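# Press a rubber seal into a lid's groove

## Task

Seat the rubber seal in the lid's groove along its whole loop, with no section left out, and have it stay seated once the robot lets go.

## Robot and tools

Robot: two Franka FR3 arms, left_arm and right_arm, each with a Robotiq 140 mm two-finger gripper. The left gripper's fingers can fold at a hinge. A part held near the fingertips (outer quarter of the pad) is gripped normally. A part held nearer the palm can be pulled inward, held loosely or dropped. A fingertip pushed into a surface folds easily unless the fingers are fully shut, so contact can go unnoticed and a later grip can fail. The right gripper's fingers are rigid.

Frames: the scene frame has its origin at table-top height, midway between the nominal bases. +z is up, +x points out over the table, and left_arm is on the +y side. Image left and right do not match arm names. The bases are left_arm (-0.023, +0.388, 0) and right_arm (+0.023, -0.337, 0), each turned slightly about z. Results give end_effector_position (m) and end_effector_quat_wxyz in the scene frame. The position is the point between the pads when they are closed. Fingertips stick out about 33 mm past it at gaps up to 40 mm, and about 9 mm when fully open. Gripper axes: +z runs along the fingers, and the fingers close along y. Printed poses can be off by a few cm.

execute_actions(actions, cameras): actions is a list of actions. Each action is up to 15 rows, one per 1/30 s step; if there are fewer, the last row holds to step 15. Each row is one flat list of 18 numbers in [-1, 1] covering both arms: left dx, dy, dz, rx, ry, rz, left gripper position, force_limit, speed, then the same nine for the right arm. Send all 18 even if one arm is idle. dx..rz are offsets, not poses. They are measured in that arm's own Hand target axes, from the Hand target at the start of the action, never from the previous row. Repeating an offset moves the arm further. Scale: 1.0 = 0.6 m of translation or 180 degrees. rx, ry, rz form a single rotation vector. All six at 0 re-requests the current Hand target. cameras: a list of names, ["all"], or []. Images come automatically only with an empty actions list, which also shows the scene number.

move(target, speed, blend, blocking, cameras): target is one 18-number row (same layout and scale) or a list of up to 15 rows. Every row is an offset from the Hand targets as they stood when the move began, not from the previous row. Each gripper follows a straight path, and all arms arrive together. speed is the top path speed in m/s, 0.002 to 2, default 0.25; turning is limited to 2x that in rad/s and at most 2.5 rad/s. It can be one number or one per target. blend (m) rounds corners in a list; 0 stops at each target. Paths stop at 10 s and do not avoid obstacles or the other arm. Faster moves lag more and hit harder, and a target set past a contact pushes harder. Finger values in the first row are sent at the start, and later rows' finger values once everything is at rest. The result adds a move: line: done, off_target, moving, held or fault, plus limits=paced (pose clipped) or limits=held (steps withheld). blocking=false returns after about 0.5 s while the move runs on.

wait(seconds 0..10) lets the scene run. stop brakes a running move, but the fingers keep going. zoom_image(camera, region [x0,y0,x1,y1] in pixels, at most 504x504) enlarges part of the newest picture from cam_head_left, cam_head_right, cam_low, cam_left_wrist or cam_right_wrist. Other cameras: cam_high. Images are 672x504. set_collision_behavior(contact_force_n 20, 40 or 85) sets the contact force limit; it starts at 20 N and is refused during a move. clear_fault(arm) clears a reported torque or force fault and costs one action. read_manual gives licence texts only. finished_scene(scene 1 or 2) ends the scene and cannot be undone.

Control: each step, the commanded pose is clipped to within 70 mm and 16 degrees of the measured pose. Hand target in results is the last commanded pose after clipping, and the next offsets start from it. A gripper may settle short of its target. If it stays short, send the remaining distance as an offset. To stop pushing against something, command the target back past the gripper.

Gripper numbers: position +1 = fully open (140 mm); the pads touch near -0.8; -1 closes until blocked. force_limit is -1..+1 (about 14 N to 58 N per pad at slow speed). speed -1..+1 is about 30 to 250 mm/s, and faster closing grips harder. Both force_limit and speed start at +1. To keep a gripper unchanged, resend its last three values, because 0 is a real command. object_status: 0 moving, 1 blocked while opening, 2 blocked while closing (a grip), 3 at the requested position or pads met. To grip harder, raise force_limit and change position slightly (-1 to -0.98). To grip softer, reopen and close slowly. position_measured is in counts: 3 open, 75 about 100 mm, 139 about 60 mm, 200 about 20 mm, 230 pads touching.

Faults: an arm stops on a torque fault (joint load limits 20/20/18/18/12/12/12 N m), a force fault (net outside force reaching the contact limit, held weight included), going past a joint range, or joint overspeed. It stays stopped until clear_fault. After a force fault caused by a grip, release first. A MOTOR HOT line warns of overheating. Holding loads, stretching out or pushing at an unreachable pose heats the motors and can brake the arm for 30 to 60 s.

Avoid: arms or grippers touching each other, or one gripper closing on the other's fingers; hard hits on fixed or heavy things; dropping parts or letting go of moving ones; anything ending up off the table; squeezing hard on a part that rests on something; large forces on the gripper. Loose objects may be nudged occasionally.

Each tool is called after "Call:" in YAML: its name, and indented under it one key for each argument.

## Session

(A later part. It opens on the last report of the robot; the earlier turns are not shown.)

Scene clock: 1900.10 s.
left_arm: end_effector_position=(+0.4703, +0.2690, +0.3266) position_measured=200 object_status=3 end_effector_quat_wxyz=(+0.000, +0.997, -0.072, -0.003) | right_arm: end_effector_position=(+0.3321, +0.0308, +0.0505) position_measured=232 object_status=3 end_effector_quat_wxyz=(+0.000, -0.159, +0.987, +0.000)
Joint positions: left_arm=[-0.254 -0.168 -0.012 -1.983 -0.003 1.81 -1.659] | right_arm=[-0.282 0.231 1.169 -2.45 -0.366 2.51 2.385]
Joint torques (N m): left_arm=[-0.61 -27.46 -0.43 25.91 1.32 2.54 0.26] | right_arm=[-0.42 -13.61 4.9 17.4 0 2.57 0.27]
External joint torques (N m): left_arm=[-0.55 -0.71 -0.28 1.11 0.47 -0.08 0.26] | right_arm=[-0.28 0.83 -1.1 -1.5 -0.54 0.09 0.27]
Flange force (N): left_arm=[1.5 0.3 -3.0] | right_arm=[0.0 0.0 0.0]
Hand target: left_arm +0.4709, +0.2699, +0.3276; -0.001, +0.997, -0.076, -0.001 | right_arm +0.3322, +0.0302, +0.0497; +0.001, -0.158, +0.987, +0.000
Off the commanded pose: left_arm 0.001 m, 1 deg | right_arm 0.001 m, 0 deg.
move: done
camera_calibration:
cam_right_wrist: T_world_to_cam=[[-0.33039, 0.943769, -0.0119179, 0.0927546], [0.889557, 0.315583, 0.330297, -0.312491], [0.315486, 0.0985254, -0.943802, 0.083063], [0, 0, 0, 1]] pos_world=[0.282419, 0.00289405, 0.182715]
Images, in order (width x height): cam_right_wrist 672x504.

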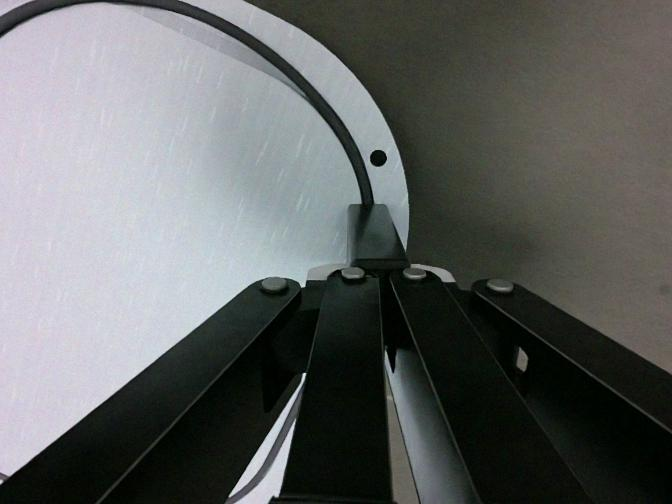

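Call:
move:
  target:
    - [0,0,0,0,0,0,-0.56,-1,-1,0,0.0005,0.0035,0,0,0,-1,-1,-0.5]
  speed: 0.015

Call:
move:
  target:
    - [0,0,0,0,0,0,-0.56,-1,-1,0,0,-0.01,0,0,0,-1,-1,-0.5]
    - [0,0,0,0,0,0,-0.56,-1,-1,0.0225,0.000,-0.01,0,0,-0.045,-1,-1,-0.5]
    - [0,0,0,0,0,0,-0.56,-1,-1,0.0225,0.000,-0.0025,0,0,-0.045,-1,-1,-0.5]
  speed: [0.03,0.04,0.02]
  cameras: ["cam_right_wrist"]

Call:
zoom_image:
  camera: "cam_right_wrist"
  region: [280, 80, 420, 220]

Scene clock: 1958.53 s.
left_arm: end_effector_position=(+0.4703, +0.2690, +0.3266) position_measured=200 object_status=3 end_effector_quat_wxyz=(+0.000, +0.997, -0.072, -0.003) | right_arm: end_effector_position=(+0.3321, +0.0315, +0.0501) position_measured=232 object_status=3 end_effector_quat_wxyz=(+0.001, -0.161, +0.987, -0.002)
Joint positions: left_arm=[-0.254 -0.168 -0.012 -1.983 -0.003 1.81 -1.659] | right_arm=[-0.264 0.231 1.155 -2.447 -0.37 2.508 2.389]
Joint torques (N m): left_arm=[-0.53 -27.48 -0.48 25.88 1.32 2.55 0.27] | right_arm=[-1.17 -11.64 2.77 15.62 -0.27 3.84 0.31]
External joint torques (N m): left_arm=[-0.56 -0.85 -0.41 1.16 0.47 -0.06 0.27] | right_arm=[-1.22 3.17 -3.36 -3.21 -0.8 1.37 0.31]
Flange force (N): left_arm=[1.2 0.4 -3.1] | right_arm=[0.0 0.0 0.0]
Hand target: left_arm +0.4709, +0.2699, +0.3276; -0.001, +0.997, -0.076, -0.001 | right_arm +0.3321, +0.0305, +0.0476; +0.001, -0.158, +0.987, +0.000
Off the commanded pose: left_arm 0.001 m, 1 deg | right_arm 0.003 m, 0 deg.
move: done

Scene clock: 1961.97 s.
left_arm: end_effector_position=(+0.4703, +0.2690, +0.3266) position_measured=200 object_status=3 end_effector_quat_wxyz=(+0.000, +0.997, -0.072, -0.003) | right_arm: end_effector_position=(+0.3192, +0.0267, +0.0502) position_measured=232 object_status=3 end_effector_quat_wxyz=(+0.000, -0.228, +0.974, -0.001)
Joint positions: left_arm=[-0.254 -0.168 -0.012 -1.983 -0.003 1.81 -1.659] | right_arm=[-0.385 0.229 1.283 -2.485 -0.384 2.515 2.274]
Joint torques (N m): left_arm=[-0.49 -27.45 -0.47 25.91 1.33 2.54 0.26] | right_arm=[-0.82 -9.73 5.2 16.32 -0.17 3.31 0.27]
External joint torques (N m): left_arm=[-0.55 -0.74 -0.43 1.13 0.47 -0.08 0.26] | right_arm=[-0.99 1.36 -1.14 -2.28 -0.69 0.84 0.27]
Flange force (N): left_arm=[1.4 0.5 -3.0] | right_arm=[0.0 0.0 0.0]
Hand target: left_arm +0.4709, +0.2699, +0.3276; -0.001, +0.997, -0.076, -0.001 | right_arm +0.3193, +0.0263, +0.0491; +0.001, -0.227, +0.974, +0.000
Off the commanded pose: left_arm 0.001 m, 1 deg | right_arm 0.001 m, 0 deg.
move: done
camera_calibration:
cam_right_wrist: T_world_to_cam=[[-0.459615, 0.888014, -0.0136274, 0.135189], [0.836427, 0.437971, 0.329503, -0.285909], [0.298571, 0.140046, -0.944056, 0.091487], [0, 0, 0, 1]] pos_world=[0.273962, -0.00764202, 0.182419]
Images, in order (width x height): cam_right_wrist 672x504.

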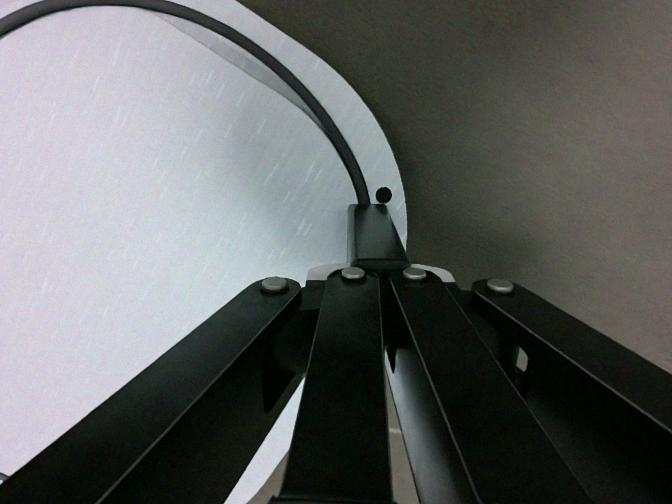

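Scaled by 3.600 from the camera's 672x504 image, which has a finer 960x720 frame.

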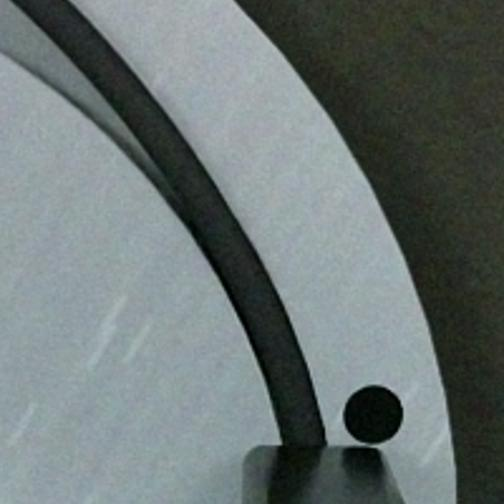

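Call:
move:
  target:
    - [0,0,0,0,0,0,-0.56,-1,-1,0,0,0.0025,0,0,0,-1,-1,-0.5]
    - [0,0,0,0,0,0,-0.56,-1,-1,0,0,-0.012,0,0,0,-1,-1,-0.5]
    - [0,0,0,0,0,0,-0.56,-1,-1,0,0,-0.30,0,0,0,-1,-1,-0.5]
  speed: [0.015,0.03,0.08]
  cameras: ["cam_right_wrist"]

Scene clock: 1968.33 s.
left_arm: end_effector_position=(+0.4703, +0.2690, +0.3266) position_measured=200 object_status=3 end_effector_quat_wxyz=(+0.000, +0.997, -0.072, -0.003) | right_arm: end_effector_position=(+0.3195, +0.0274, +0.0505) position_measured=232 object_status=3 end_effector_quat_wxyz=(+0.001, -0.230, +0.973, -0.002)
Joint positions: left_arm=[-0.254 -0.168 -0.012 -1.983 -0.003 1.81 -1.659] | right_arm=[-0.374 0.228 1.274 -2.482 -0.385 2.512 2.274]
Joint torques (N m): left_arm=[-0.57 -27.44 -0.49 25.95 1.31 2.53 0.27] | right_arm=[-0.64 -10.86 6.24 17.8 0.29 2.8 0.04]
External joint torques (N m): left_arm=[-0.53 -0.75 -0.35 1.2 0.46 -0.08 0.27] | right_arm=[-0.67 0.38 0.09 -0.8 -0.24 0.35 0.04]
External joint torques when the fault began: right_arm=[-0.76 2.84 -3.5 -3.73 -0.83 1.65 0.27]
Flange force (N): left_arm=[1.6 0.4 -3.2] | right_arm=[0.0 0.0 0.0]
Flange force when the fault began (N): right_arm=[0.0 0.0 0.0]
Hand target: left_arm +0.4709, +0.2699, +0.3276; -0.001, +0.997, -0.076, -0.001 | right_arm +0.3195, +0.0274, +0.0505; +0.001, -0.230, +0.973, -0.002 (not the last commanded pose)
Tool commands: left_gripper/position=-0.56 left_gripper/force_limit=-1.0 left_gripper/speed=-1.0 right_gripper/position=-1.0 right_gripper/force_limit=-1.0 right_gripper/speed=-0.498039
Off the commanded pose: left_arm 0.001 m, 1 deg | right_arm 0.179 m, 0 deg.
FORCE FAULT: contact force on the right arm reached its limit, and that arm stopped. The contact can be on any part of that arm, not only on its tool. That arm's remaining commands of this call were not run. That arm is still stopped at the end of this call. While its stop runs, that arm takes no new command, but execute_actions still moves its gripper.
CLEAR FAULT: the right arm stays stopped (Reflex) until you call clear_fault(arm="right_arm").
move: fault (right_arm); path passed 1 of 3 targets
camera_calibration:
cam_right_wrist: T_world_to_cam=[[-0.462061, 0.886683, -0.0171088, 0.135755], [0.834498, 0.441234, 0.330038, -0.286035], [0.300188, 0.13822, -0.943813, 0.0911125], [0, 0, 0, 1]] pos_world=[0.274072, -0.00675665, 0.182718]
Images, in order (width x height): cam_right_wrist 672x504.

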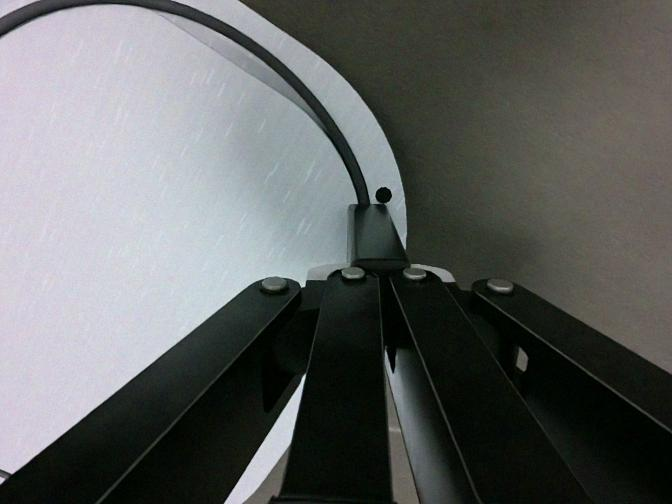

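Call:
clear_fault:
  arm: "right_arm"

Call:
move:
  target:
    - [0,0,0,0,0,0,-0.56,-1,-1,0,0,-0.30,0,0,0,-1,-1,-0.5]
  speed: 0.08

Scene clock: 1979.20 s.
left_arm: end_effector_position=(+0.4703, +0.2690, +0.3266) position_measured=200 object_status=3 end_effector_quat_wxyz=(+0.000, +0.997, -0.072, -0.003) | right_arm: end_effector_position=(+0.3195, +0.0274, +0.0505) position_measured=232 object_status=3 end_effector_quat_wxyz=(+0.001, -0.230, +0.973, -0.002)
Joint positions: left_arm=[-0.254 -0.168 -0.012 -1.983 -0.003 1.81 -1.659] | right_arm=[-0.374 0.228 1.274 -2.482 -0.385 2.512 2.274]
Joint torques (N m): left_arm=[-0.56 -27.48 -0.47 25.89 1.32 2.53 0.26] | right_arm=[-0.7 -10.82 6.27 17.75 0.3 2.81 0.05]
External joint torques (N m): left_arm=[-0.51 -0.82 -0.32 1.15 0.47 -0.08 0.26] | right_arm=[-0.65 0.48 0.18 -0.89 -0.23 0.36 0.05]
Flange force (N): left_arm=[1.2 0.3 -3.1] | right_arm=[0.0 0.0 0.0]
Hand target: left_arm +0.4709, +0.2699, +0.3276; -0.001, +0.997, -0.076, -0.001 | right_arm +0.3195, +0.0274, +0.0505; +0.001, -0.230, +0.973, -0.002 (not the last commanded pose)
Tool commands: left_gripper/position=-0.56 left_gripper/force_limit=-1.0 left_gripper/speed=-1.0 right_gripper/position=-1.0 right_gripper/force_limit=-1.0 right_gripper/speed=-0.498039
Off the commanded pose: left_arm 0.001 m, 1 deg | right_arm 0.179 m, 0 deg.
FORCE FAULT, CONTINUED: the right arm's stop, for the force fault that an earlier result reported, is over. The call counts as one of the actions that you can send in this scene. That arm's target is now where it stood when the stop ended, not its last command. That arm accepts commands again.
CLEAR FAULT: your call cleared the right arm's force fault. If the contact force or a joint's load stays at its limit, that arm stops again.

Scene clock: 1982.17 s.
left_arm: end_effector_position=(+0.4703, +0.2690, +0.3266) position_measured=200 object_status=3 end_effector_quat_wxyz=(+0.000, +0.997, -0.072, -0.003) | right_arm: end_effector_position=(+0.3194, +0.0287, +0.2300) position_measured=232 object_status=3 end_effector_quat_wxyz=(+0.003, -0.233, +0.972, -0.003)
Joint positions: left_arm=[-0.254 -0.168 -0.012 -1.983 -0.003 1.81 -1.659] | right_arm=[-1.129 0.446 2.162 -2.289 -0.412 1.994 2.317]
Joint velocities: left_arm=[within noise] | right_arm=[0 0.002 0 0 0.002 -0.004 0.002]
Joint torques (N m): left_arm=[-0.55 -27.42 -0.48 25.93 1.32 2.55 0.26] | right_arm=[-0.93 6.21 11.59 22.95 0.97 2.23 0.24]
External joint torques (N m): left_arm=[-0.49 -0.7 -0.31 1.16 0.47 -0.06 0.26] | right_arm=[-0.98 0.66 1.1 0.27 0.16 -0.24 0.25]
Flange force (N): left_arm=[1.7 0.3 -3.1] | right_arm=[7.1 -3.3 -3.8]
Hand target: left_arm +0.4709, +0.2699, +0.3276; -0.001, +0.997, -0.076, -0.001 | right_arm +0.3189, +0.0282, +0.2305; +0.001, -0.230, +0.973, -0.002
Off the commanded pose: left_arm 0.001 m, 1 deg | right_arm 0.001 m, 0 deg.
move: done

Call:
move:
  target:
    - [0,0,0,0,0,0,-0.56,-1,-1,-0.353,-0.192,0.1,0,0,0,-1,-1,-0.5]
  speed: 0.12

Scene clock: 2042.50 s.
left_arm: end_effector_position=(+0.4703, +0.2690, +0.3266) position_measured=200 object_status=3 end_effector_quat_wxyz=(+0.000, +0.997, -0.072, -0.003) | right_arm: end_effector_position=(+0.5599, +0.0206, +0.1720) position_measured=232 object_status=3 end_effector_quat_wxyz=(+0.002, -0.226, +0.974, -0.001)
Joint positions: left_arm=[-0.254 -0.168 -0.012 -1.983 -0.003 1.81 -1.659] | right_arm=[-0.254 0.585 1.069 -1.721 -0.557 1.97 2.043]
Joint velocities: left_arm=[within noise] | right_arm=[0 0.001 -0.001 -0.001 0.001 -0.005 -0.007]
Joint torques (N m): left_arm=[-0.51 -27.47 -0.48 25.92 1.33 2.55 0.27] | right_arm=[-0.27 -32.97 16.3 21.57 0.44 2.25 -0.27]
External joint torques (N m): left_arm=[-0.43 -0.67 -0.3 1.09 0.48 -0.07 0.27] | right_arm=[-0.29 -0.07 0.21 0.34 -0.36 -0.22 -0.27]
Flange force (N): left_arm=[1.5 0.2 -2.9] | right_arm=[-0.9 -0.7 -1.0]
Hand target: left_arm +0.4709, +0.2699, +0.3276; -0.001, +0.997, -0.076, -0.001 | right_arm +0.5601, +0.0196, +0.1713; +0.001, -0.230, +0.973, -0.002
Off the commanded pose: left_arm 0.001 m, 1 deg | right_arm 0.001 m, 0 deg.
move: done

Call:
move:
  target:
    - [0,0,0,0,0,0,-0.56,-1,-1,0,0,0,0,0,-0.5,-1,-1,-0.5]
  speed: 0.3

Scene clock: 2050.83 s.
left_arm: end_effector_position=(+0.4703, +0.2690, +0.3266) position_measured=200 object_status=3 end_effector_quat_wxyz=(+0.000, +0.997, -0.072, -0.003) | right_arm: end_effector_position=(+0.5598, +0.0199, +0.1715) position_measured=232 object_status=3 end_effector_quat_wxyz=(+0.000, +0.849, -0.528, +0.002)
Joint positions: left_arm=[-0.254 -0.168 -0.012 -1.983 -0.003 1.81 -1.659] | right_arm=[-0.417 0.987 1.47 -1.677 -0.998 1.712 0.688]
Joint velocities: left_arm=[within noise] | right_arm=[-0.001 -0.002 -0.001 -0.001 0 0 -0.005]
Joint torques (N m): left_arm=[-0.55 -27.44 -0.47 25.91 1.31 2.55 0.26] | right_arm=[-0.27 -33.43 27.89 13.93 0.5 2.34 -0.14]
External joint torques (N m): left_arm=[-0.49 -0.86 -0.31 1.23 0.46 -0.06 0.26] | right_arm=[-0.27 -0.33 0.85 0.12 -0.24 -0.19 -0.14]
Flange force (N): left_arm=[1.4 0.3 -3.2] | right_arm=[1.0 1.7 -1.5]
Hand target: left_arm +0.4709, +0.2699, +0.3276; -0.001, +0.997, -0.076, -0.001 | right_arm +0.5601, +0.0196, +0.1713; +0.001, +0.851, -0.526, +0.002
Off the commanded pose: left_arm 0.001 m, 1 deg | right_arm 0.000 m, 0 deg.
move: done

Call:
move:
  target:
    - [0,0,0,0,0,0,-0.56,-1,-1,0,0,0,0,0,0.389,-1,-1,-0.5]
    - [0,0,0,0,0,0,-0.56,-1,-1,0,0,0,0,0,0.7722,-1,-1,-0.5]
    - [0,0,0,0,0,0,-0.56,-1,-1,0.1042,0.2386,-0.0645,0,0,0.7722,-1,-1,-0.5]
  speed: [0.4,0.4,0.15]

Scene clock: 2079.57 s.
left_arm: end_effector_position=(+0.4703, +0.2690, +0.3266) position_measured=200 object_status=3 end_effector_quat_wxyz=(+0.000, +0.997, -0.072, -0.003) | right_arm: end_effector_position=(+0.4601, -0.1009, +0.2103) position_measured=232 object_status=3 end_effector_quat_wxyz=(+0.002, +0.197, +0.980, -0.003)
Joint positions: left_arm=[-0.254 -0.168 -0.012 -1.983 -0.003 1.81 -1.659] | right_arm=[-0.213 -0.187 0.728 -2.252 0.136 2.107 2.361]
Joint velocities: left_arm=[within noise] | right_arm=[-0.001 0 0 0 0 0 -0.006]
Joint torques (N m): left_arm=[-0.5 -27.46 -0.45 25.9 1.32 2.54 0.28] | right_arm=[-0.23 -18.14 -3.64 23.46 0.92 2.7 -0.25]
External joint torques (N m): left_arm=[-0.43 -0.75 -0.27 1.11 0.47 -0.08 0.28] | right_arm=[-0.24 -0.65 0.28 -0.56 0.15 0.22 -0.25]
Flange force (N): left_arm=[1.4 0.2 -3.0] | right_arm=[2.8 -3.8 0.6]
Hand target: left_arm +0.4709, +0.2699, +0.3276; -0.001, +0.997, -0.076, -0.001 | right_arm +0.4599, -0.1002, +0.2102; +0.002, +0.194, +0.981, -0.002
Off the commanded pose: left_arm 0.001 m, 1 deg | right_arm 0.001 m, 0 deg.
move: done

Call:
move:
  target:
    - [0,0,0,0,0,0,-0.56,-1,-1,0,0,0,0,0,-0.424,-1,-1,-0.5]
    - [0,0,0,0,0,0,-0.56,-1,-1,0,0,0,0,0,-0.848,-1,-1,-0.5]
    - [0,0,0,0,0,0,-0.56,-1,-1,0,0,0,0,0,0.728,-1,-1,-0.5]
  speed: [0.35,0.35,0.35]

Scene clock: 2094.83 s.
left_arm: end_effector_position=(+0.4703, +0.2690, +0.3266) position_measured=200 object_status=3 end_effector_quat_wxyz=(+0.000, +0.997, -0.072, -0.003) | right_arm: end_effector_position=(+0.4604, -0.1010, +0.2112) position_measured=232 object_status=3 end_effector_quat_wxyz=(+0.004, +0.974, +0.227, +0.002)
Joint positions: left_arm=[-0.254 -0.168 -0.012 -1.983 -0.003 1.81 -1.659] | right_arm=[0.507 -0.141 0.034 -2.255 -0.004 2.116 -1.528]
Joint velocities: left_arm=[within noise] | right_arm=[-0.002 0.001 -0.001 0 -0.001 0.001 -0.006]
Joint torques (N m): left_arm=[-0.57 -27.44 -0.45 25.93 1.33 2.54 0.27] | right_arm=[-0.25 -26.97 -0.02 24.24 0.89 2.71 -0.18]
External joint torques (N m): left_arm=[-0.61 -0.8 -0.4 1.23 0.48 -0.06 0.27] | right_arm=[-0.27 0.13 0.25 -0.08 0.15 0.03 -0.18]
Flange force (N): left_arm=[1.6 0.5 -3.2] | right_arm=[0.1 0.3 0.3]
Hand target: left_arm +0.4709, +0.2699, +0.3276; -0.001, +0.997, -0.076, -0.001 | right_arm +0.4599, -0.1002, +0.2102; +0.002, +0.973, +0.229, +0.001
Off the commanded pose: left_arm 0.001 m, 1 deg | right_arm 0.001 m, 0 deg.
move: done

Call:
move:
  target:
    - [0,0,0,0,0,0,-0.56,-1,-1,0.2382,-0.1050,0.065,0,0,0,-1,-1,-0.5]
    - [0,0,0,0,0,0,-0.56,-1,-1,0.2382,-0.1050,0.065,0,0,0.5,-1,-1,-0.5]
    - [0,0,0,0,0,0,-0.56,-1,-1,0.2382,-0.1050,0.065,0,0,0.99,-1,-1,-0.5]
  speed: [0.15,0.4,0.4]

Scene clock: 2118.87 s.
left_arm: end_effector_position=(+0.4703, +0.2690, +0.3266) position_measured=200 object_status=3 end_effector_quat_wxyz=(+0.000, +0.997, -0.072, -0.003) | right_arm: end_effector_position=(+0.5606, +0.0188, +0.1713) position_measured=232 object_status=3 end_effector_quat_wxyz=(+0.002, -0.248, +0.969, -0.003)
Joint positions: left_arm=[-0.254 -0.168 -0.012 -1.983 -0.003 1.81 -1.659] | right_arm=[1.435 0.515 -0.95 -1.731 0.451 2.01 1.378]
Joint velocities: left_arm=[within noise] | right_arm=[0.001 0 0.001 0 0.001 0 0.005]
Joint torques (N m): left_arm=[-0.55 -27.42 -0.49 25.92 1.31 2.54 0.26] | right_arm=[-0.21 -35.72 -12.77 22.84 0.88 2.3 0.25]
External joint torques (N m): left_arm=[-0.49 -0.69 -0.31 1.17 0.46 -0.07 0.26] | right_arm=[-0.08 0.04 0.29 0.36 0.16 -0.19 0.25]
Flange force (N): left_arm=[1.7 0.3 -3.1] | right_arm=[-3.0 0.6 -0.5]
Hand target: left_arm +0.4709, +0.2699, +0.3276; -0.001, +0.997, -0.076, -0.001 | right_arm +0.5597, +0.0199, +0.1709; +0.001, -0.245, +0.970, -0.002
Off the commanded pose: left_arm 0.001 m, 1 deg | right_arm 0.001 m, 0 deg.
move: done; limits=paced

Call:
move:
  target:
    - [0,0,0,0,0,0,-0.56,-1,-1,0,0,0,0,0,-0.344,-1,-1,-0.5]
    - [0,0,0,0,0,0,-0.56,-1,-1,0.2547,-0.0516,-0.065,0,0,-0.344,-1,-1,-0.5]
    - [0,0,0,0,0,0,-0.56,-1,-1,0.2547,-0.0516,-0.065,0,0,0,-1,-1,-0.5]
  speed: [0.35,0.15,0.35]

Scene clock: 2143.83 s.
left_arm: end_effector_position=(+0.4703, +0.2690, +0.3266) position_measured=200 object_status=3 end_effector_quat_wxyz=(+0.000, +0.997, -0.072, -0.003) | right_arm: end_effector_position=(+0.4394, -0.0789, +0.2109) position_measured=232 object_status=3 end_effector_quat_wxyz=(+0.000, -0.247, +0.969, -0.001)
Joint positions: left_arm=[-0.254 -0.168 -0.012 -1.983 -0.003 1.81 -1.659] | right_arm=[0.961 -0.171 -0.35 -2.277 -0.071 2.114 1.682]
Joint velocities: left_arm=[within noise] | right_arm=[0 -0.001 0.001 0.001 -0.001 0.001 0.006]
Joint torques (N m): left_arm=[-0.54 -27.47 -0.45 25.9 1.32 2.55 0.27] | right_arm=[-0.97 -24.76 2.75 23.42 0.3 2.69 0.13]
External joint torques (N m): left_arm=[-0.48 -0.96 -0.28 1.26 0.47 -0.05 0.27] | right_arm=[-0.89 -0.34 1.21 -0.54 -0.41 0.23 0.13]
Flange force (N): left_arm=[1.2 0.2 -3.3] | right_arm=[4.1 0.5 0.7]
Hand target: left_arm +0.4709, +0.2699, +0.3276; -0.001, +0.997, -0.076, -0.001 | right_arm +0.4398, -0.0797, +0.2100; +0.001, -0.245, +0.970, -0.002
Off the commanded pose: left_arm 0.001 m, 1 deg | right_arm 0.001 m, 0 deg.
move: done

Call:
move:
  target:
    - [0,0,0,0,0,0,-0.56,-1,-1,0.0917,0.2521,0.02,0,0,0.0105,-1,-1,-0.5]
    - [0,0,0,0,0,0,-0.56,-1,-1,0.0917,0.2521,0.258,0,0,0.0105,-1,-1,-0.5]
  speed: [0.12,0.08]
  cameras: ["cam_right_wrist"]

Call:
zoom_image:
  camera: "cam_right_wrist"
  region: [280, 80, 420, 220]

Scene clock: 2157.67 s.
left_arm: end_effector_position=(+0.4703, +0.2690, +0.3266) position_measured=200 object_status=3 end_effector_quat_wxyz=(+0.000, +0.997, -0.072, -0.003) | right_arm: end_effector_position=(+0.3200, +0.0264, +0.0551) position_measured=232 object_status=3 end_effector_quat_wxyz=(+0.001, -0.228, +0.974, -0.003)
Joint positions: left_arm=[-0.254 -0.168 -0.012 -1.983 -0.003 1.81 -1.659] | right_arm=[1.044 0.049 -0.112 -2.494 -0.002 2.541 2.003]
Joint velocities: left_arm=[within noise] | right_arm=[-0.001 0 0 0 0 0.003 -0.002]
Joint torques (N m): left_arm=[-0.52 -27.46 -0.47 25.91 1.32 2.54 0.28] | right_arm=[-0.62 -29.02 0.57 19.24 0.66 2.68 -0.2]
External joint torques (N m): left_arm=[-0.5 -0.82 -0.34 1.17 0.47 -0.07 0.28] | right_arm=[-0.61 0.11 0.69 -0.33 0.17 0.23 -0.2]
Flange force (N): left_arm=[1.3 0.3 -3.1] | right_arm=[0.5 -0.7 1.2]
Hand target: left_arm +0.4709, +0.2699, +0.3276; -0.001, +0.997, -0.076, -0.001 | right_arm +0.3200, +0.0266, +0.0544; +0.001, -0.229, +0.973, -0.002
Off the commanded pose: left_arm 0.001 m, 1 deg | right_arm 0.001 m, 0 deg.
move: done
camera_calibration:
cam_right_wrist: T_world_to_cam=[[-0.458181, 0.888657, -0.0189188, 0.135784], [0.836166, 0.438142, 0.329937, -0.288032], [0.30149, 0.135352, -0.943813, 0.0951651], [0, 0, 0, 1]] pos_world=[0.274365, -0.00734765, 0.187419]
Images, in order (width x height): cam_right_wrist 672x504.

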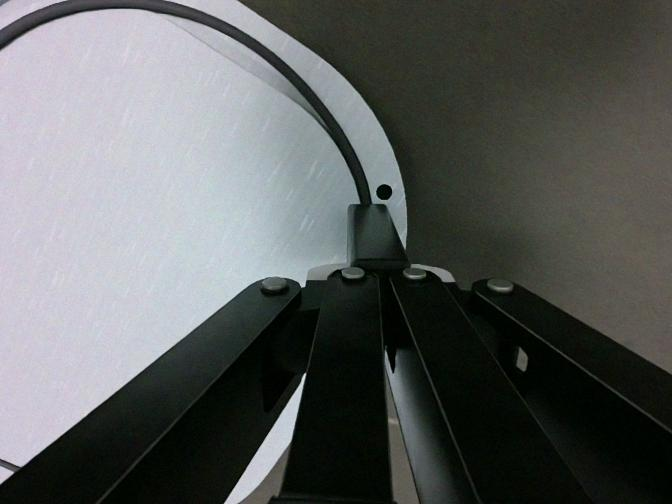

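Scaled by 3.600 from the camera's 672x504 image, which has a finer 960x720 frame.

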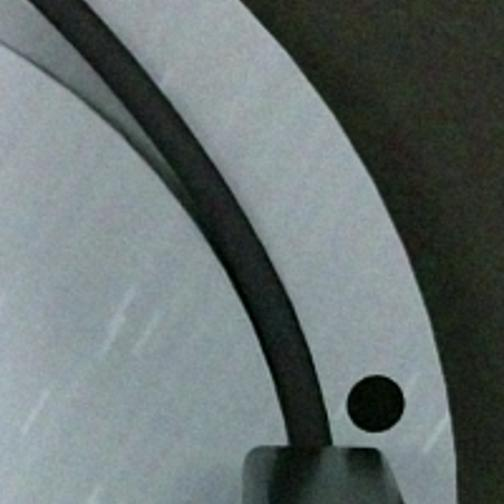

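Call:
move:
  target:
    - [0,0,0,0,0,0,-0.56,-1,-1,0,0,0.0065,0,0,0,-1,-1,-0.5]
    - [0,0,0,0,0,0,-0.56,-1,-1,0,0,0.0125,0,0,0,-1,-1,-0.5]
  speed: [0.02,0.012]

Call:
move:
  target:
    - [0,0,0,0,0,0,-0.56,-1,-1,0,0,-0.0125,0,0,0,-1,-1,-0.5]
    - [0,0,0,0,0,0,-0.56,-1,-1,0.0225,-0.002,-0.0125,0,0,-0.048,-1,-1,-0.5]
    - [0,0,0,0,0,0,-0.56,-1,-1,0.0225,-0.002,-0.0045,0,0,-0.048,-1,-1,-0.5]
  speed: [0.03,0.04,0.02]
  cameras: ["cam_right_wrist"]

Call:
zoom_image:
  camera: "cam_right_wrist"
  region: [280, 80, 420, 220]

Scene clock: 2167.47 s.
left_arm: end_effector_position=(+0.4703, +0.2690, +0.3266) position_measured=200 object_status=3 end_effector_quat_wxyz=(+0.000, +0.997, -0.072, -0.003) | right_arm: end_effector_position=(+0.3204, +0.0275, +0.0501) position_measured=232 object_status=3 end_effector_quat_wxyz=(+0.002, -0.228, +0.974, -0.002)
Joint positions: left_arm=[-0.254 -0.168 -0.012 -1.983 -0.003 1.81 -1.659] | right_arm=[1.044 0.062 -0.111 -2.495 0.002 2.557 2]
Joint torques (N m): left_arm=[-0.56 -27.47 -0.44 25.9 1.32 2.55 0.26] | right_arm=[-1.06 -26.68 0.37 18.13 0.47 3.38 -0.13]
External joint torques (N m): left_arm=[-0.51 -0.75 -0.28 1.13 0.47 -0.07 0.26] | right_arm=[-1 2.63 0.56 -1.22 -0.02 0.93 -0.13]
Flange force (N): left_arm=[1.4 0.3 -3.0] | right_arm=[-1.9 -0.1 9.3]
Hand target: left_arm +0.4709, +0.2699, +0.3276; -0.001, +0.997, -0.076, -0.001 | right_arm +0.3201, +0.0266, +0.0469; +0.001, -0.229, +0.973, -0.002
Off the commanded pose: left_arm 0.001 m, 1 deg | right_arm 0.003 m, 0 deg.
move: done

Scene clock: 2171.07 s.
left_arm: end_effector_position=(+0.4703, +0.2690, +0.3266) position_measured=200 object_status=3 end_effector_quat_wxyz=(+0.000, +0.997, -0.072, -0.003) | right_arm: end_effector_position=(+0.3092, +0.0195, +0.0506) position_measured=232 object_status=3 end_effector_quat_wxyz=(+0.001, -0.298, +0.955, -0.002)
Joint positions: left_arm=[-0.254 -0.168 -0.012 -1.983 -0.003 1.81 -1.659] | right_arm=[1.044 0.029 -0.104 -2.537 -0.003 2.565 1.866]
Joint velocities: left_arm=[within noise] | right_arm=[0 0.001 0.001 0.001 -0.001 0.003 -0.006]
Joint torques (N m): left_arm=[-0.54 -27.5 -0.46 25.86 1.32 2.54 0.28] | right_arm=[-0.6 -27.94 0.99 18.63 0.35 2.82 -0.13]
External joint torques (N m): left_arm=[-0.53 -0.82 -0.35 1.11 0.47 -0.07 0.28] | right_arm=[-0.55 0.23 1.1 -0.64 -0.12 0.36 -0.13]
Flange force (N): left_arm=[1.1 0.3 -3.0] | right_arm=[1.8 -0.3 1.8]
Hand target: left_arm +0.4709, +0.2699, +0.3276; -0.001, +0.997, -0.076, -0.001 | right_arm +0.3085, +0.0195, +0.0496; +0.001, -0.301, +0.953, -0.002
Off the commanded pose: left_arm 0.001 m, 1 deg | right_arm 0.001 m, 0 deg.
move: done
camera_calibration:
cam_right_wrist: T_world_to_cam=[[-0.582565, 0.812607, -0.0169322, 0.176691], [0.764122, 0.554668, 0.329335, -0.254471], [0.277012, 0.178921, -0.944061, 0.101819], [0, 0, 0, 1]] pos_world=[0.269176, -0.0206509, 0.182921]
Images, in order (width x height): cam_right_wrist 672x504.

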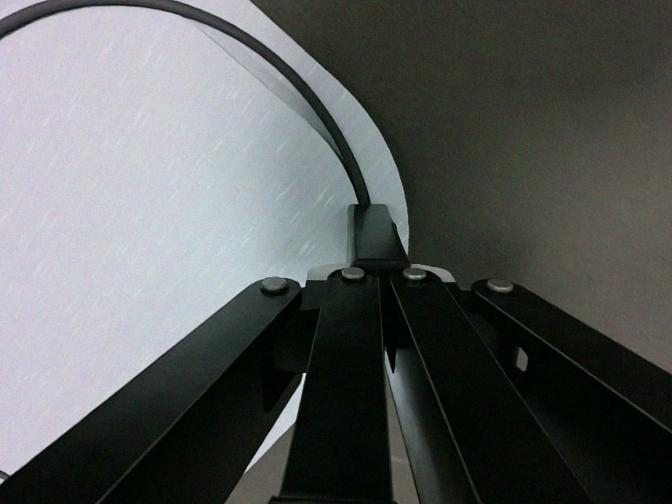

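Scaled by 3.600 from the camera's 672x504 image, which has a finer 960x720 frame.

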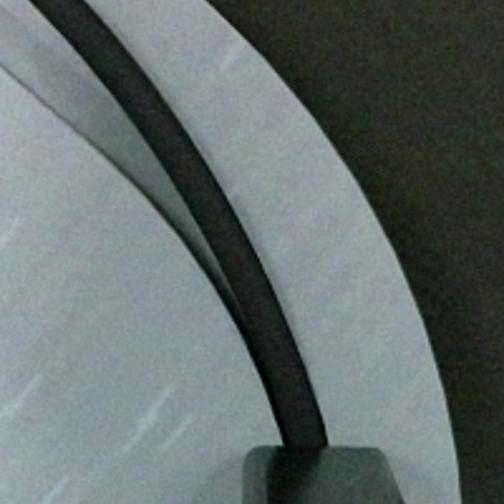

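Call:
move:
  target:
    - [0,0,0,0,0,0,-0.56,-1,-1,0,0.0005,0.002,0,0,0,-1,-1,-0.5]
    - [0,0,0,0,0,0,-0.56,-1,-1,0,-0.001,0.0055,0,0,0,-1,-1,-0.5]
  speed: 0.015

Call:
move:
  target:
    - [0,0,0,0,0,0,-0.56,-1,-1,0,0,-0.0135,0,0,0,-1,-1,-0.5]
    - [0,0,0,0,0,0,-0.56,-1,-1,0.0205,-0.0005,-0.0135,0,0,-0.055,-1,-1,-0.5]
    - [0,0,0,0,0,0,-0.56,-1,-1,0.0205,-0.0005,-0.0045,0,0,-0.055,-1,-1,-0.5]
  speed: [0.03,0.04,0.02]
  cameras: ["cam_right_wrist"]

Call:
zoom_image:
  camera: "cam_right_wrist"
  region: [280, 80, 420, 220]

Scene clock: 2182.77 s.
left_arm: end_effector_position=(+0.4703, +0.2690, +0.3266) position_measured=200 object_status=3 end_effector_quat_wxyz=(+0.000, +0.997, -0.072, -0.003) | right_arm: end_effector_position=(+0.3092, +0.0201, +0.0500) position_measured=232 object_status=3 end_effector_quat_wxyz=(+0.001, -0.300, +0.954, -0.002)
Joint positions: left_arm=[-0.254 -0.168 -0.012 -1.983 -0.003 1.81 -1.659] | right_arm=[1.044 0.031 -0.103 -2.537 -0.003 2.568 1.863]
Joint velocities: left_arm=[within noise] | right_arm=[-0.001 0 -0.001 0 0.001 0.001 -0.004]
Joint torques (N m): left_arm=[-0.55 -27.45 -0.48 25.91 1.32 2.55 0.29] | right_arm=[-1.15 -24.75 0.41 17.7 0.2 3.6 -0.16]
External joint torques (N m): left_arm=[-0.51 -0.79 -0.34 1.19 0.47 -0.06 0.29] | right_arm=[-1.17 3.51 0.45 -1.62 -0.27 1.13 -0.16]
Flange force (N): left_arm=[1.5 0.3 -3.1] | right_arm=[-2.6 -0.4 12.3]
Hand target: left_arm +0.4709, +0.2699, +0.3276; -0.001, +0.997, -0.076, -0.001 | right_arm +0.3088, +0.0190, +0.0463; +0.001, -0.301, +0.953, -0.002
Off the commanded pose: left_arm 0.001 m, 1 deg | right_arm 0.004 m, 0 deg.
move: off_target (right_arm)

Scene clock: 2186.57 s.
left_arm: end_effector_position=(+0.4703, +0.2690, +0.3266) position_measured=200 object_status=3 end_effector_quat_wxyz=(+0.000, +0.997, -0.072, -0.003) | right_arm: end_effector_position=(+0.2995, +0.0112, +0.0502) position_measured=232 object_status=3 end_effector_quat_wxyz=(+0.000, -0.379, +0.925, -0.003)
Joint positions: left_arm=[-0.254 -0.168 -0.012 -1.983 -0.003 1.81 -1.659] | right_arm=[1.044 0 -0.099 -2.577 -0.009 2.573 1.703]
Joint velocities: left_arm=[within noise] | right_arm=[0 0.001 0 0.001 0.001 0.001 -0.004]
Joint torques (N m): left_arm=[-0.52 -27.48 -0.45 25.93 1.32 2.54 0.26] | right_arm=[-0.53 -26.37 1.14 18.39 0.32 3.1 -0.2]
External joint torques (N m): left_arm=[-0.37 -0.64 -0.19 1.06 0.47 -0.09 0.26] | right_arm=[-0.53 0.66 1.13 -0.79 -0.13 0.63 -0.2]
Flange force (N): left_arm=[1.5 0.1 -2.9] | right_arm=[1.4 0.1 3.8]
Hand target: left_arm +0.4709, +0.2699, +0.3276; -0.001, +0.997, -0.076, -0.001 | right_arm +0.2989, +0.0117, +0.0490; +0.001, -0.383, +0.924, -0.003
Off the commanded pose: left_arm 0.001 m, 1 deg | right_arm 0.001 m, 0 deg.
move: done
camera_calibration:
cam_right_wrist: T_world_to_cam=[[-0.713268, 0.700683, -0.0170729, 0.218143], [0.658162, 0.677961, 0.327401, -0.211856], [0.240979, 0.222288, -0.944731, 0.115844], [0, 0, 0, 1]] pos_world=[0.267114, -0.0349695, 0.182528]
Images, in order (width x height): cam_right_wrist 672x504.

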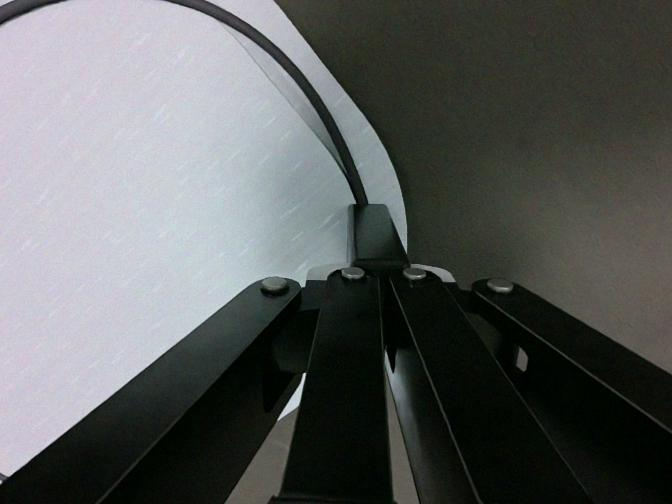

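Scaled by 3.600 from the camera's 672x504 image, which has a finer 960x720 frame.

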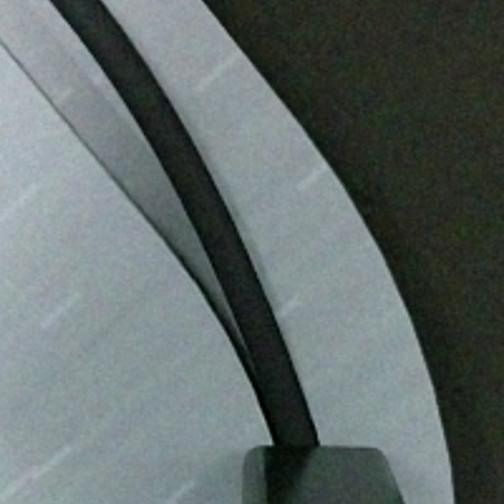

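Call:
move:
  target:
    - [0,0,0,0,0,0,-0.56,-1,-1,0,0.0005,0.002,0,0,0,-1,-1,-0.5]
    - [0,0,0,0,0,0,-0.56,-1,-1,0,-0.001,0.0050,0,0,0,-1,-1,-0.5]
  speed: 0.015

Call:
move:
  target:
    - [0,0,0,0,0,0,-0.56,-1,-1,0,0,-0.027,0,0,0,-1,-1,-0.5]
    - [0,0,0,0,0,0,-0.56,-1,-1,0.0865,-0.0030,-0.027,0,0,-0.161,-1,-1,-0.5]
    - [0,0,0,0,0,0,-0.56,-1,-1,0.0865,-0.0030,-0.0063,0,0,-0.161,-1,-1,-0.5]
  speed: [0.04,0.06,0.03]
  cameras: ["cam_right_wrist"]

Call:
zoom_image:
  camera: "cam_right_wrist"
  region: [240, 80, 420, 260]

Scene clock: 2211.30 s.
left_arm: end_effector_position=(+0.4703, +0.2690, +0.3266) position_measured=200 object_status=3 end_effector_quat_wxyz=(+0.000, +0.997, -0.072, -0.003) | right_arm: end_effector_position=(+0.3002, +0.0124, +0.0499) position_measured=232 object_status=3 end_effector_quat_wxyz=(+0.002, -0.381, +0.925, -0.002)
Joint positions: left_arm=[-0.254 -0.168 -0.012 -1.983 -0.003 1.81 -1.659] | right_arm=[1.044 0.001 -0.099 -2.577 -0.009 2.579 1.7]
Joint velocities: left_arm=[within noise] | right_arm=[0 0.003 0.001 -0.002 -0.001 0.004 -0.002]
Joint torques (N m): left_arm=[-0.51 -27.45 -0.51 25.88 1.32 2.54 0.25] | right_arm=[-0.71 -22.98 0.55 17.57 0.29 3.3 -0.14]
External joint torques (N m): left_arm=[-0.52 -0.66 -0.42 1.06 0.47 -0.09 0.25] | right_arm=[-0.68 3.93 0.58 -1.45 -0.16 0.85 -0.14]
Flange force (N): left_arm=[1.4 0.4 -2.9] | right_arm=[-4.5 0.2 12.9]
Hand target: left_arm +0.4709, +0.2699, +0.3276; -0.001, +0.997, -0.076, -0.001 | right_arm +0.2994, +0.0113, +0.0460; +0.001, -0.383, +0.924, -0.003
Off the commanded pose: left_arm 0.001 m, 1 deg | right_arm 0.004 m, 0 deg.
move: off_target (right_arm)

Scene clock: 2217.70 s.
left_arm: end_effector_position=(+0.4703, +0.2690, +0.3266) position_measured=200 object_status=3 end_effector_quat_wxyz=(+0.000, +0.997, -0.072, -0.003) | right_arm: end_effector_position=(+0.2645, -0.0267, +0.0507) position_measured=232 object_status=3 end_effector_quat_wxyz=(+0.000, -0.600, +0.800, -0.003)
Joint positions: left_arm=[-0.254 -0.168 -0.012 -1.983 -0.003 1.81 -1.659] | right_arm=[1.089 -0.138 -0.14 -2.741 -0.05 2.603 1.234]
Joint velocities: left_arm=[within noise] | right_arm=[0 0 0 0 0 0.004 -0.003]
Joint torques (N m): left_arm=[-0.52 -27.49 -0.48 25.86 1.33 2.55 0.29] | right_arm=[-0.21 -21.2 0.62 18.08 0.57 2.8 -0.22]
External joint torques (N m): left_arm=[-0.61 -0.72 -0.48 1.09 0.47 -0.07 0.29] | right_arm=[-0.28 0.41 0.23 -0.62 0.16 0.31 -0.22]
Flange force (N): left_arm=[1.3 0.5 -2.9] | right_arm=[0.9 -0.1 2.6]
Hand target: left_arm +0.4709, +0.2699, +0.3276; -0.001, +0.997, -0.076, -0.001 | right_arm +0.2639, -0.0267, +0.0499; +0.000, -0.602, +0.799, -0.003
Off the commanded pose: left_arm 0.001 m, 1 deg | right_arm 0.001 m, 0 deg.
move: done
camera_calibration:
cam_right_wrist: T_world_to_cam=[[-0.964646, 0.262969, -0.017484, 0.274616], [0.243158, 0.913635, 0.3258, -0.0471827], [0.101649, 0.31003, -0.945277, 0.1725], [0, 0, 0, 1]] pos_world=[0.258846, -0.0825881, 0.183234]
Images, in order (width x height): cam_right_wrist 672x504.

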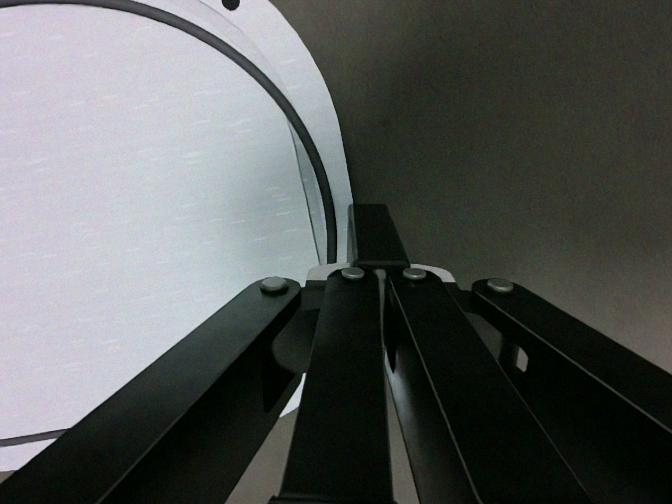

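Scaled by 2.800 from the camera's 672x504 image, which has a finer 960x720 frame.

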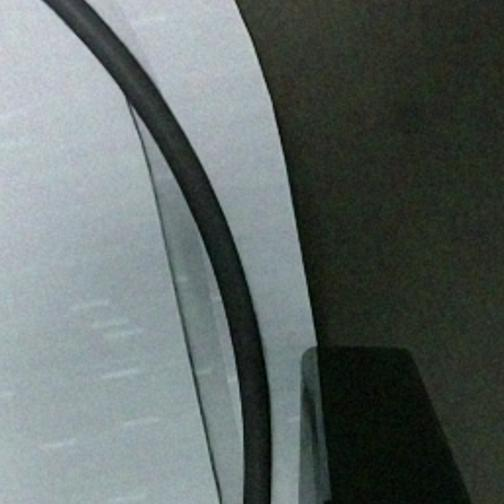

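Call:
move:
  target:
    - [0,0,0,0,0,0,-0.56,-1,-1,0,-0.010,0,0,0,-0.02,-1,-1,-0.5]
    - [0,0,0,0,0,0,-0.56,-1,-1,0,-0.026,0,0,0,-0.03,-1,-1,-0.5]
    - [0,0,0,0,0,0,-0.56,-1,-1,0,-0.023,-0.004,0,0,-0.03,-1,-1,-0.5]
    - [0,0,0,0,0,0,-0.56,-1,-1,0,-0.012,-0.022,0,0,-0.03,-1,-1,-0.5]
  speed: [0.02,0.02,0.015,0.04]
  cameras: ["cam_right_wrist"]

Call:
zoom_image:
  camera: "cam_right_wrist"
  region: [240, 80, 420, 260]

Scene clock: 2230.70 s.
left_arm: end_effector_position=(+0.4703, +0.2690, +0.3266) position_measured=200 object_status=3 end_effector_quat_wxyz=(+0.000, +0.997, -0.072, -0.003) | right_arm: end_effector_position=(+0.2715, -0.0271, +0.0634) position_measured=232 object_status=3 end_effector_quat_wxyz=(+0.001, -0.640, +0.769, -0.001)
Joint positions: left_arm=[-0.254 -0.168 -0.012 -1.983 -0.003 1.81 -1.659] | right_arm=[1.093 -0.166 -0.161 -2.727 -0.055 2.564 1.12]
Joint velocities: left_arm=[within noise] | right_arm=[0 0 0 0.001 0 -0.005 0.002]
Joint torques (N m): left_arm=[-0.5 -27.4 -0.48 25.87 1.32 2.55 0.3] | right_arm=[-0.8 -21.88 1.55 18.52 0.09 2.37 0.24]
External joint torques (N m): left_arm=[-0.59 -0.64 -0.47 1.09 0.46 -0.07 0.3] | right_arm=[-0.78 -0.75 1.09 -0.7 -0.34 -0.11 0.24]
Flange force (N): left_arm=[1.6 0.5 -2.9] | right_arm=[4.0 3.3 -2.7]
Hand target: left_arm +0.4709, +0.2699, +0.3276; -0.001, +0.997, -0.076, -0.001 | right_arm +0.2708, -0.0286, +0.0631; +0.000, -0.639, +0.770, -0.003
Off the commanded pose: left_arm 0.001 m, 1 deg | right_arm 0.002 m, 0 deg.
move: done
camera_calibration:
cam_right_wrist: T_world_to_cam=[[-0.986154, 0.165086, -0.0157294, 0.284749], [0.150764, 0.932003, 0.329607, -0.0273071], [0.0690735, 0.322671, -0.943987, 0.192947], [0, 0, 0, 1]] pos_world=[0.271595, -0.0838165, 0.195619]
Images, in order (width x height): cam_right_wrist 672x504.

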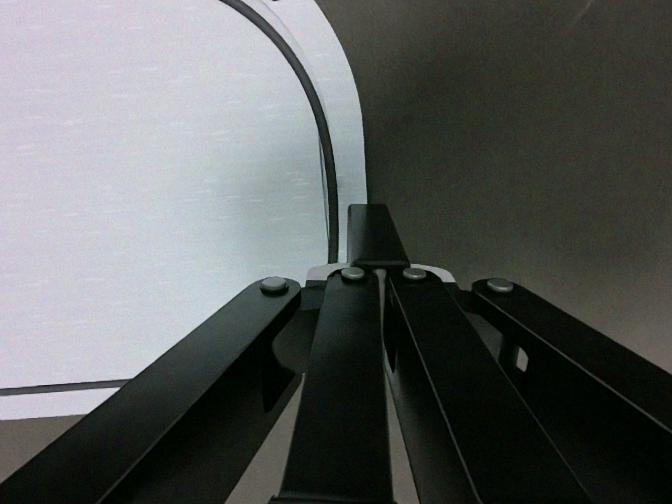

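Scaled by 2.800 from the camera's 672x504 image, which has a finer 960x720 frame.

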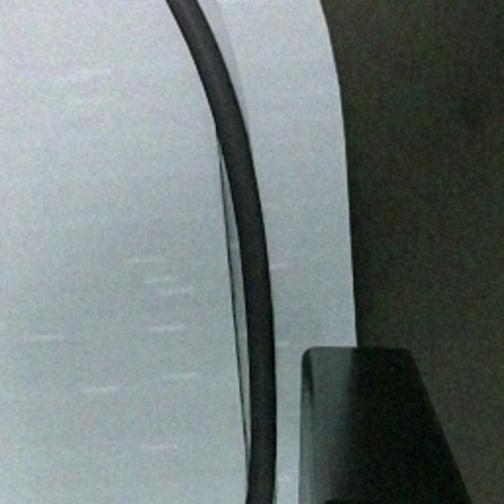

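Call:
move:
  target:
    - [0,0,0,0,0,0,-0.56,-1,-1,0,0,0.0225,0,0,0,-1,-1,-0.5]
    - [0,0,0,0,0,0,-0.56,-1,-1,0,-0.017,0.0225,0,0,0,-1,-1,-0.5]
    - [0,0,0,0,0,0,-0.56,-1,-1,0,-0.014,0.018,0,0,0,-1,-1,-0.5]
    - [0,0,0,0,0,0,-0.56,-1,-1,0,-0.003,0,0,0,0,-1,-1,-0.5]
  speed: [0.03,0.02,0.015,0.04]
  cameras: ["cam_right_wrist"]

Call:
zoom_image:
  camera: "cam_right_wrist"
  region: [240, 80, 420, 260]

Scene clock: 2242.43 s.
left_arm: end_effector_position=(+0.4703, +0.2690, +0.3266) position_measured=200 object_status=3 end_effector_quat_wxyz=(+0.000, +0.997, -0.072, -0.003) | right_arm: end_effector_position=(+0.2733, -0.0274, +0.0634) position_measured=232 object_status=3 end_effector_quat_wxyz=(+0.001, -0.640, +0.769, -0.001)
Joint positions: left_arm=[-0.254 -0.168 -0.012 -1.983 -0.003 1.81 -1.659] | right_arm=[1.092 -0.163 -0.164 -2.724 -0.055 2.564 1.116]
Joint velocities: left_arm=[within noise] | right_arm=[-0.001 0.001 0 0.001 -0.002 -0.005 0.004]
Joint torques (N m): left_arm=[-0.57 -27.47 -0.5 25.9 1.32 2.54 0.28] | right_arm=[-0.87 -22.01 1.5 18.54 0.06 2.25 0.42]
External joint torques (N m): left_arm=[-0.7 -0.69 -0.54 1.1 0.46 -0.08 0.28] | right_arm=[-0.85 -0.69 1.02 -0.74 -0.36 -0.24 0.42]
Flange force (N): left_arm=[1.4 0.7 -2.9] | right_arm=[3.9 3.5 -3.0]
Hand target: left_arm +0.4709, +0.2699, +0.3276; -0.001, +0.997, -0.076, -0.001 | right_arm +0.2726, -0.0289, +0.0631; +0.000, -0.639, +0.770, -0.003
Off the commanded pose: left_arm 0.001 m, 1 deg | right_arm 0.002 m, 0 deg.
move: done
camera_calibration:
cam_right_wrist: T_world_to_cam=[[-0.98622, 0.164688, -0.0157693, 0.286569], [0.150376, 0.932073, 0.329585, -0.0272157], [0.0689768, 0.322672, -0.943994, 0.193042], [0, 0, 0, 1]] pos_world=[0.273397, -0.0841166, 0.195719]
Images, in order (width x height): cam_right_wrist 672x504.

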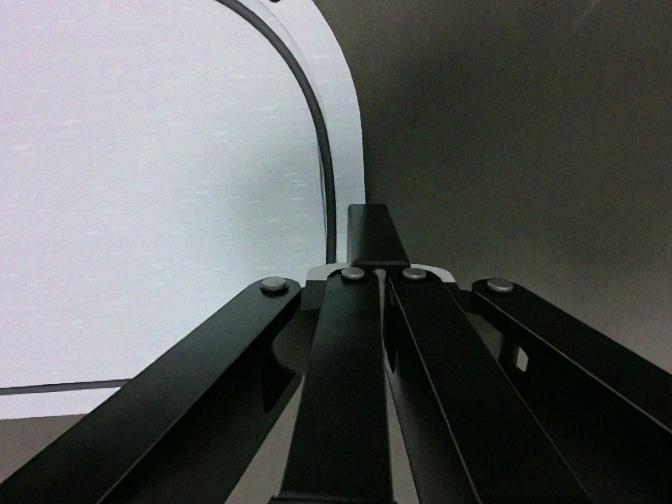

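Scaled by 2.800 from the camera's 672x504 image, which has a finer 960x720 frame.

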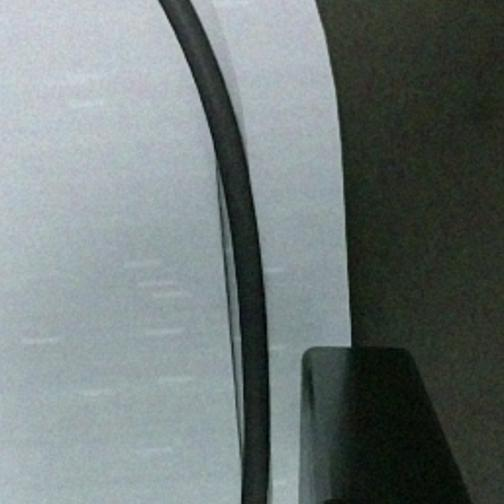

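Call:
move:
  target:
    - [0,0,0,0,0,0,-0.56,-1,-1,-0.058,-0.0235,0,0,0,0.119,-1,-1,-0.5]
    - [0,0,0,0,0,0,-0.56,-1,-1,-0.058,-0.0235,0.0225,0,0,0.119,-1,-1,-0.5]
  speed: [0.05,0.025]
  cameras: ["cam_right_wrist"]

Call:
zoom_image:
  camera: "cam_right_wrist"
  region: [280, 80, 420, 220]

Scene clock: 2255.37 s.
left_arm: end_effector_position=(+0.4703, +0.2690, +0.3266) position_measured=200 object_status=3 end_effector_quat_wxyz=(+0.000, +0.997, -0.072, -0.003) | right_arm: end_effector_position=(+0.2934, +0.0025, +0.0505) position_measured=232 object_status=3 end_effector_quat_wxyz=(+0.000, -0.487, +0.874, -0.003)
Joint positions: left_arm=[-0.254 -0.168 -0.012 -1.983 -0.003 1.81 -1.659] | right_arm=[1.069 -0.029 -0.126 -2.612 -0.019 2.582 1.471]
Joint velocities: left_arm=[within noise] | right_arm=[-0.001 0.001 -0.001 0.001 0 0.005 0.001]
Joint torques (N m): left_arm=[-0.5 -27.41 -0.43 25.91 1.33 2.54 0.27] | right_arm=[-0.6 -25.51 0.74 18.52 0.59 2.74 0.23]
External joint torques (N m): left_arm=[-0.43 -0.81 -0.25 1.2 0.48 -0.07 0.27] | right_arm=[-0.57 0.32 0.7 -0.51 0.16 0.27 0.23]
Flange force (N): left_arm=[1.5 0.2 -3.2] | right_arm=[1.0 0.9 1.8]
Hand target: left_arm +0.4709, +0.2699, +0.3276; -0.001, +0.997, -0.076, -0.001 | right_arm +0.2929, +0.0026, +0.0495; +0.000, -0.484, +0.875, -0.003
Off the commanded pose: left_arm 0.001 m, 1 deg | right_arm 0.001 m, 0 deg.
move: done
camera_calibration:
cam_right_wrist: T_world_to_cam=[[-0.858882, 0.511855, -0.0180585, 0.263181], [0.478681, 0.814758, 0.32716, -0.14975], [0.182172, 0.272347, -0.944796, 0.136627], [0, 0, 0, 1]] pos_world=[0.272834, -0.0499099, 0.182829]
Images, in order (width x height): cam_right_wrist 672x504.

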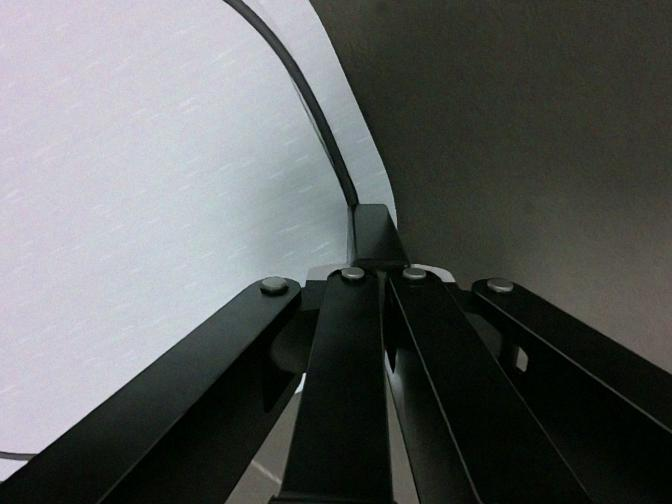

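Scaled by 3.600 from the camera's 672x504 image, which has a finer 960x720 frame.

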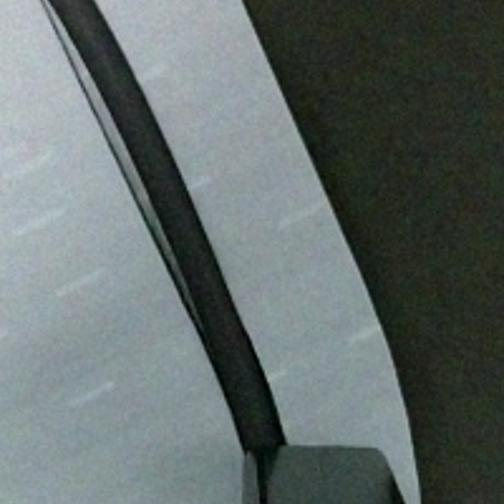

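Call:
move:
  target:
    - [0,0,0,0,0,0,-0.56,-1,-1,0,0,-0.009,0,0,0,-1,-1,-0.5]
    - [0,0,0,0,0,0,-0.56,-1,-1,0,-0.005,-0.009,0,0,-0.045,-1,-1,-0.5]
    - [0,0,0,0,0,0,-0.56,-1,-1,0,-0.005,0.0,0,0,-0.045,-1,-1,-0.5]
  speed: [0.03,0.04,0.02]
  cameras: ["cam_right_wrist"]

Call:
zoom_image:
  camera: "cam_right_wrist"
  region: [280, 80, 420, 220]

Scene clock: 2266.73 s.
left_arm: end_effector_position=(+0.4703, +0.2690, +0.3266) position_measured=200 object_status=3 end_effector_quat_wxyz=(+0.000, +0.997, -0.072, -0.003) | right_arm: end_effector_position=(+0.2950, +0.0005, +0.0502) position_measured=232 object_status=3 end_effector_quat_wxyz=(-0.001, -0.544, +0.839, -0.004)
Joint positions: left_arm=[-0.254 -0.168 -0.012 -1.983 -0.003 1.81 -1.659] | right_arm=[1.069 -0.028 -0.131 -2.612 -0.019 2.58 1.332]
Joint velocities: left_arm=[within noise] | right_arm=[0.001 -0.001 0.002 0.001 0.001 0 -0.007]
Joint torques (N m): left_arm=[-0.52 -27.43 -0.5 25.92 1.32 2.54 0.3] | right_arm=[-0.55 -25.26 0.55 18.86 0.53 3.09 -0.2]
External joint torques (N m): left_arm=[-0.51 -0.76 -0.39 1.21 0.47 -0.06 0.3] | right_arm=[-0.57 0.56 0.45 -0.17 0.1 0.62 -0.2]
Flange force (N): left_arm=[1.6 0.3 -3.2] | right_arm=[-0.5 -0.7 3.5]
Hand target: left_arm +0.4709, +0.2699, +0.3276; -0.001, +0.997, -0.076, -0.001 | right_arm +0.2954, +0.0010, +0.0495; +0.000, -0.545, +0.838, -0.003
Off the commanded pose: left_arm 0.001 m, 1 deg | right_arm 0.001 m, 0 deg.
move: done
camera_calibration:
cam_right_wrist: T_world_to_cam=[[-0.919228, 0.393357, -0.0170187, 0.283353], [0.367081, 0.871853, 0.324227, -0.115617], [0.142375, 0.291792, -0.945826, 0.148475], [0, 0, 0, 1]] pos_world=[0.281768, -0.0539815, 0.18274]
Images, in order (width x height): cam_right_wrist 672x504.

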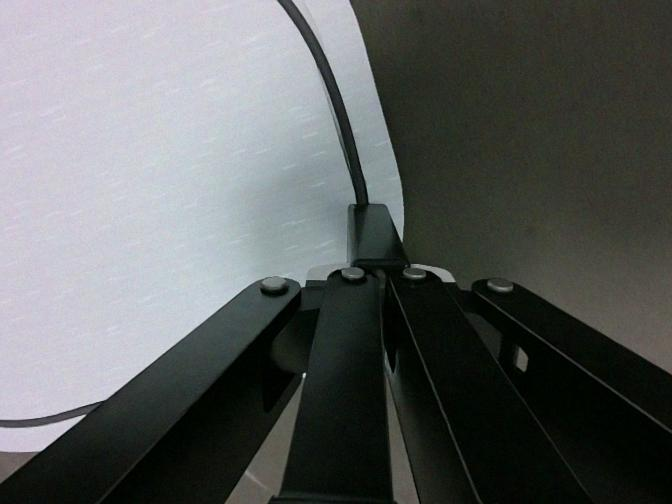

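Scaled by 3.600 from the camera's 672x504 image, which has a finer 960x720 frame.

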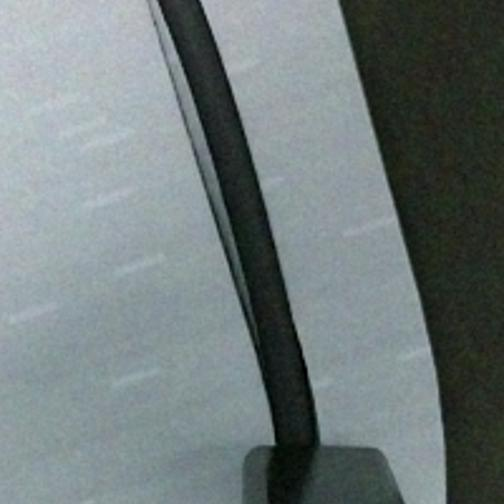

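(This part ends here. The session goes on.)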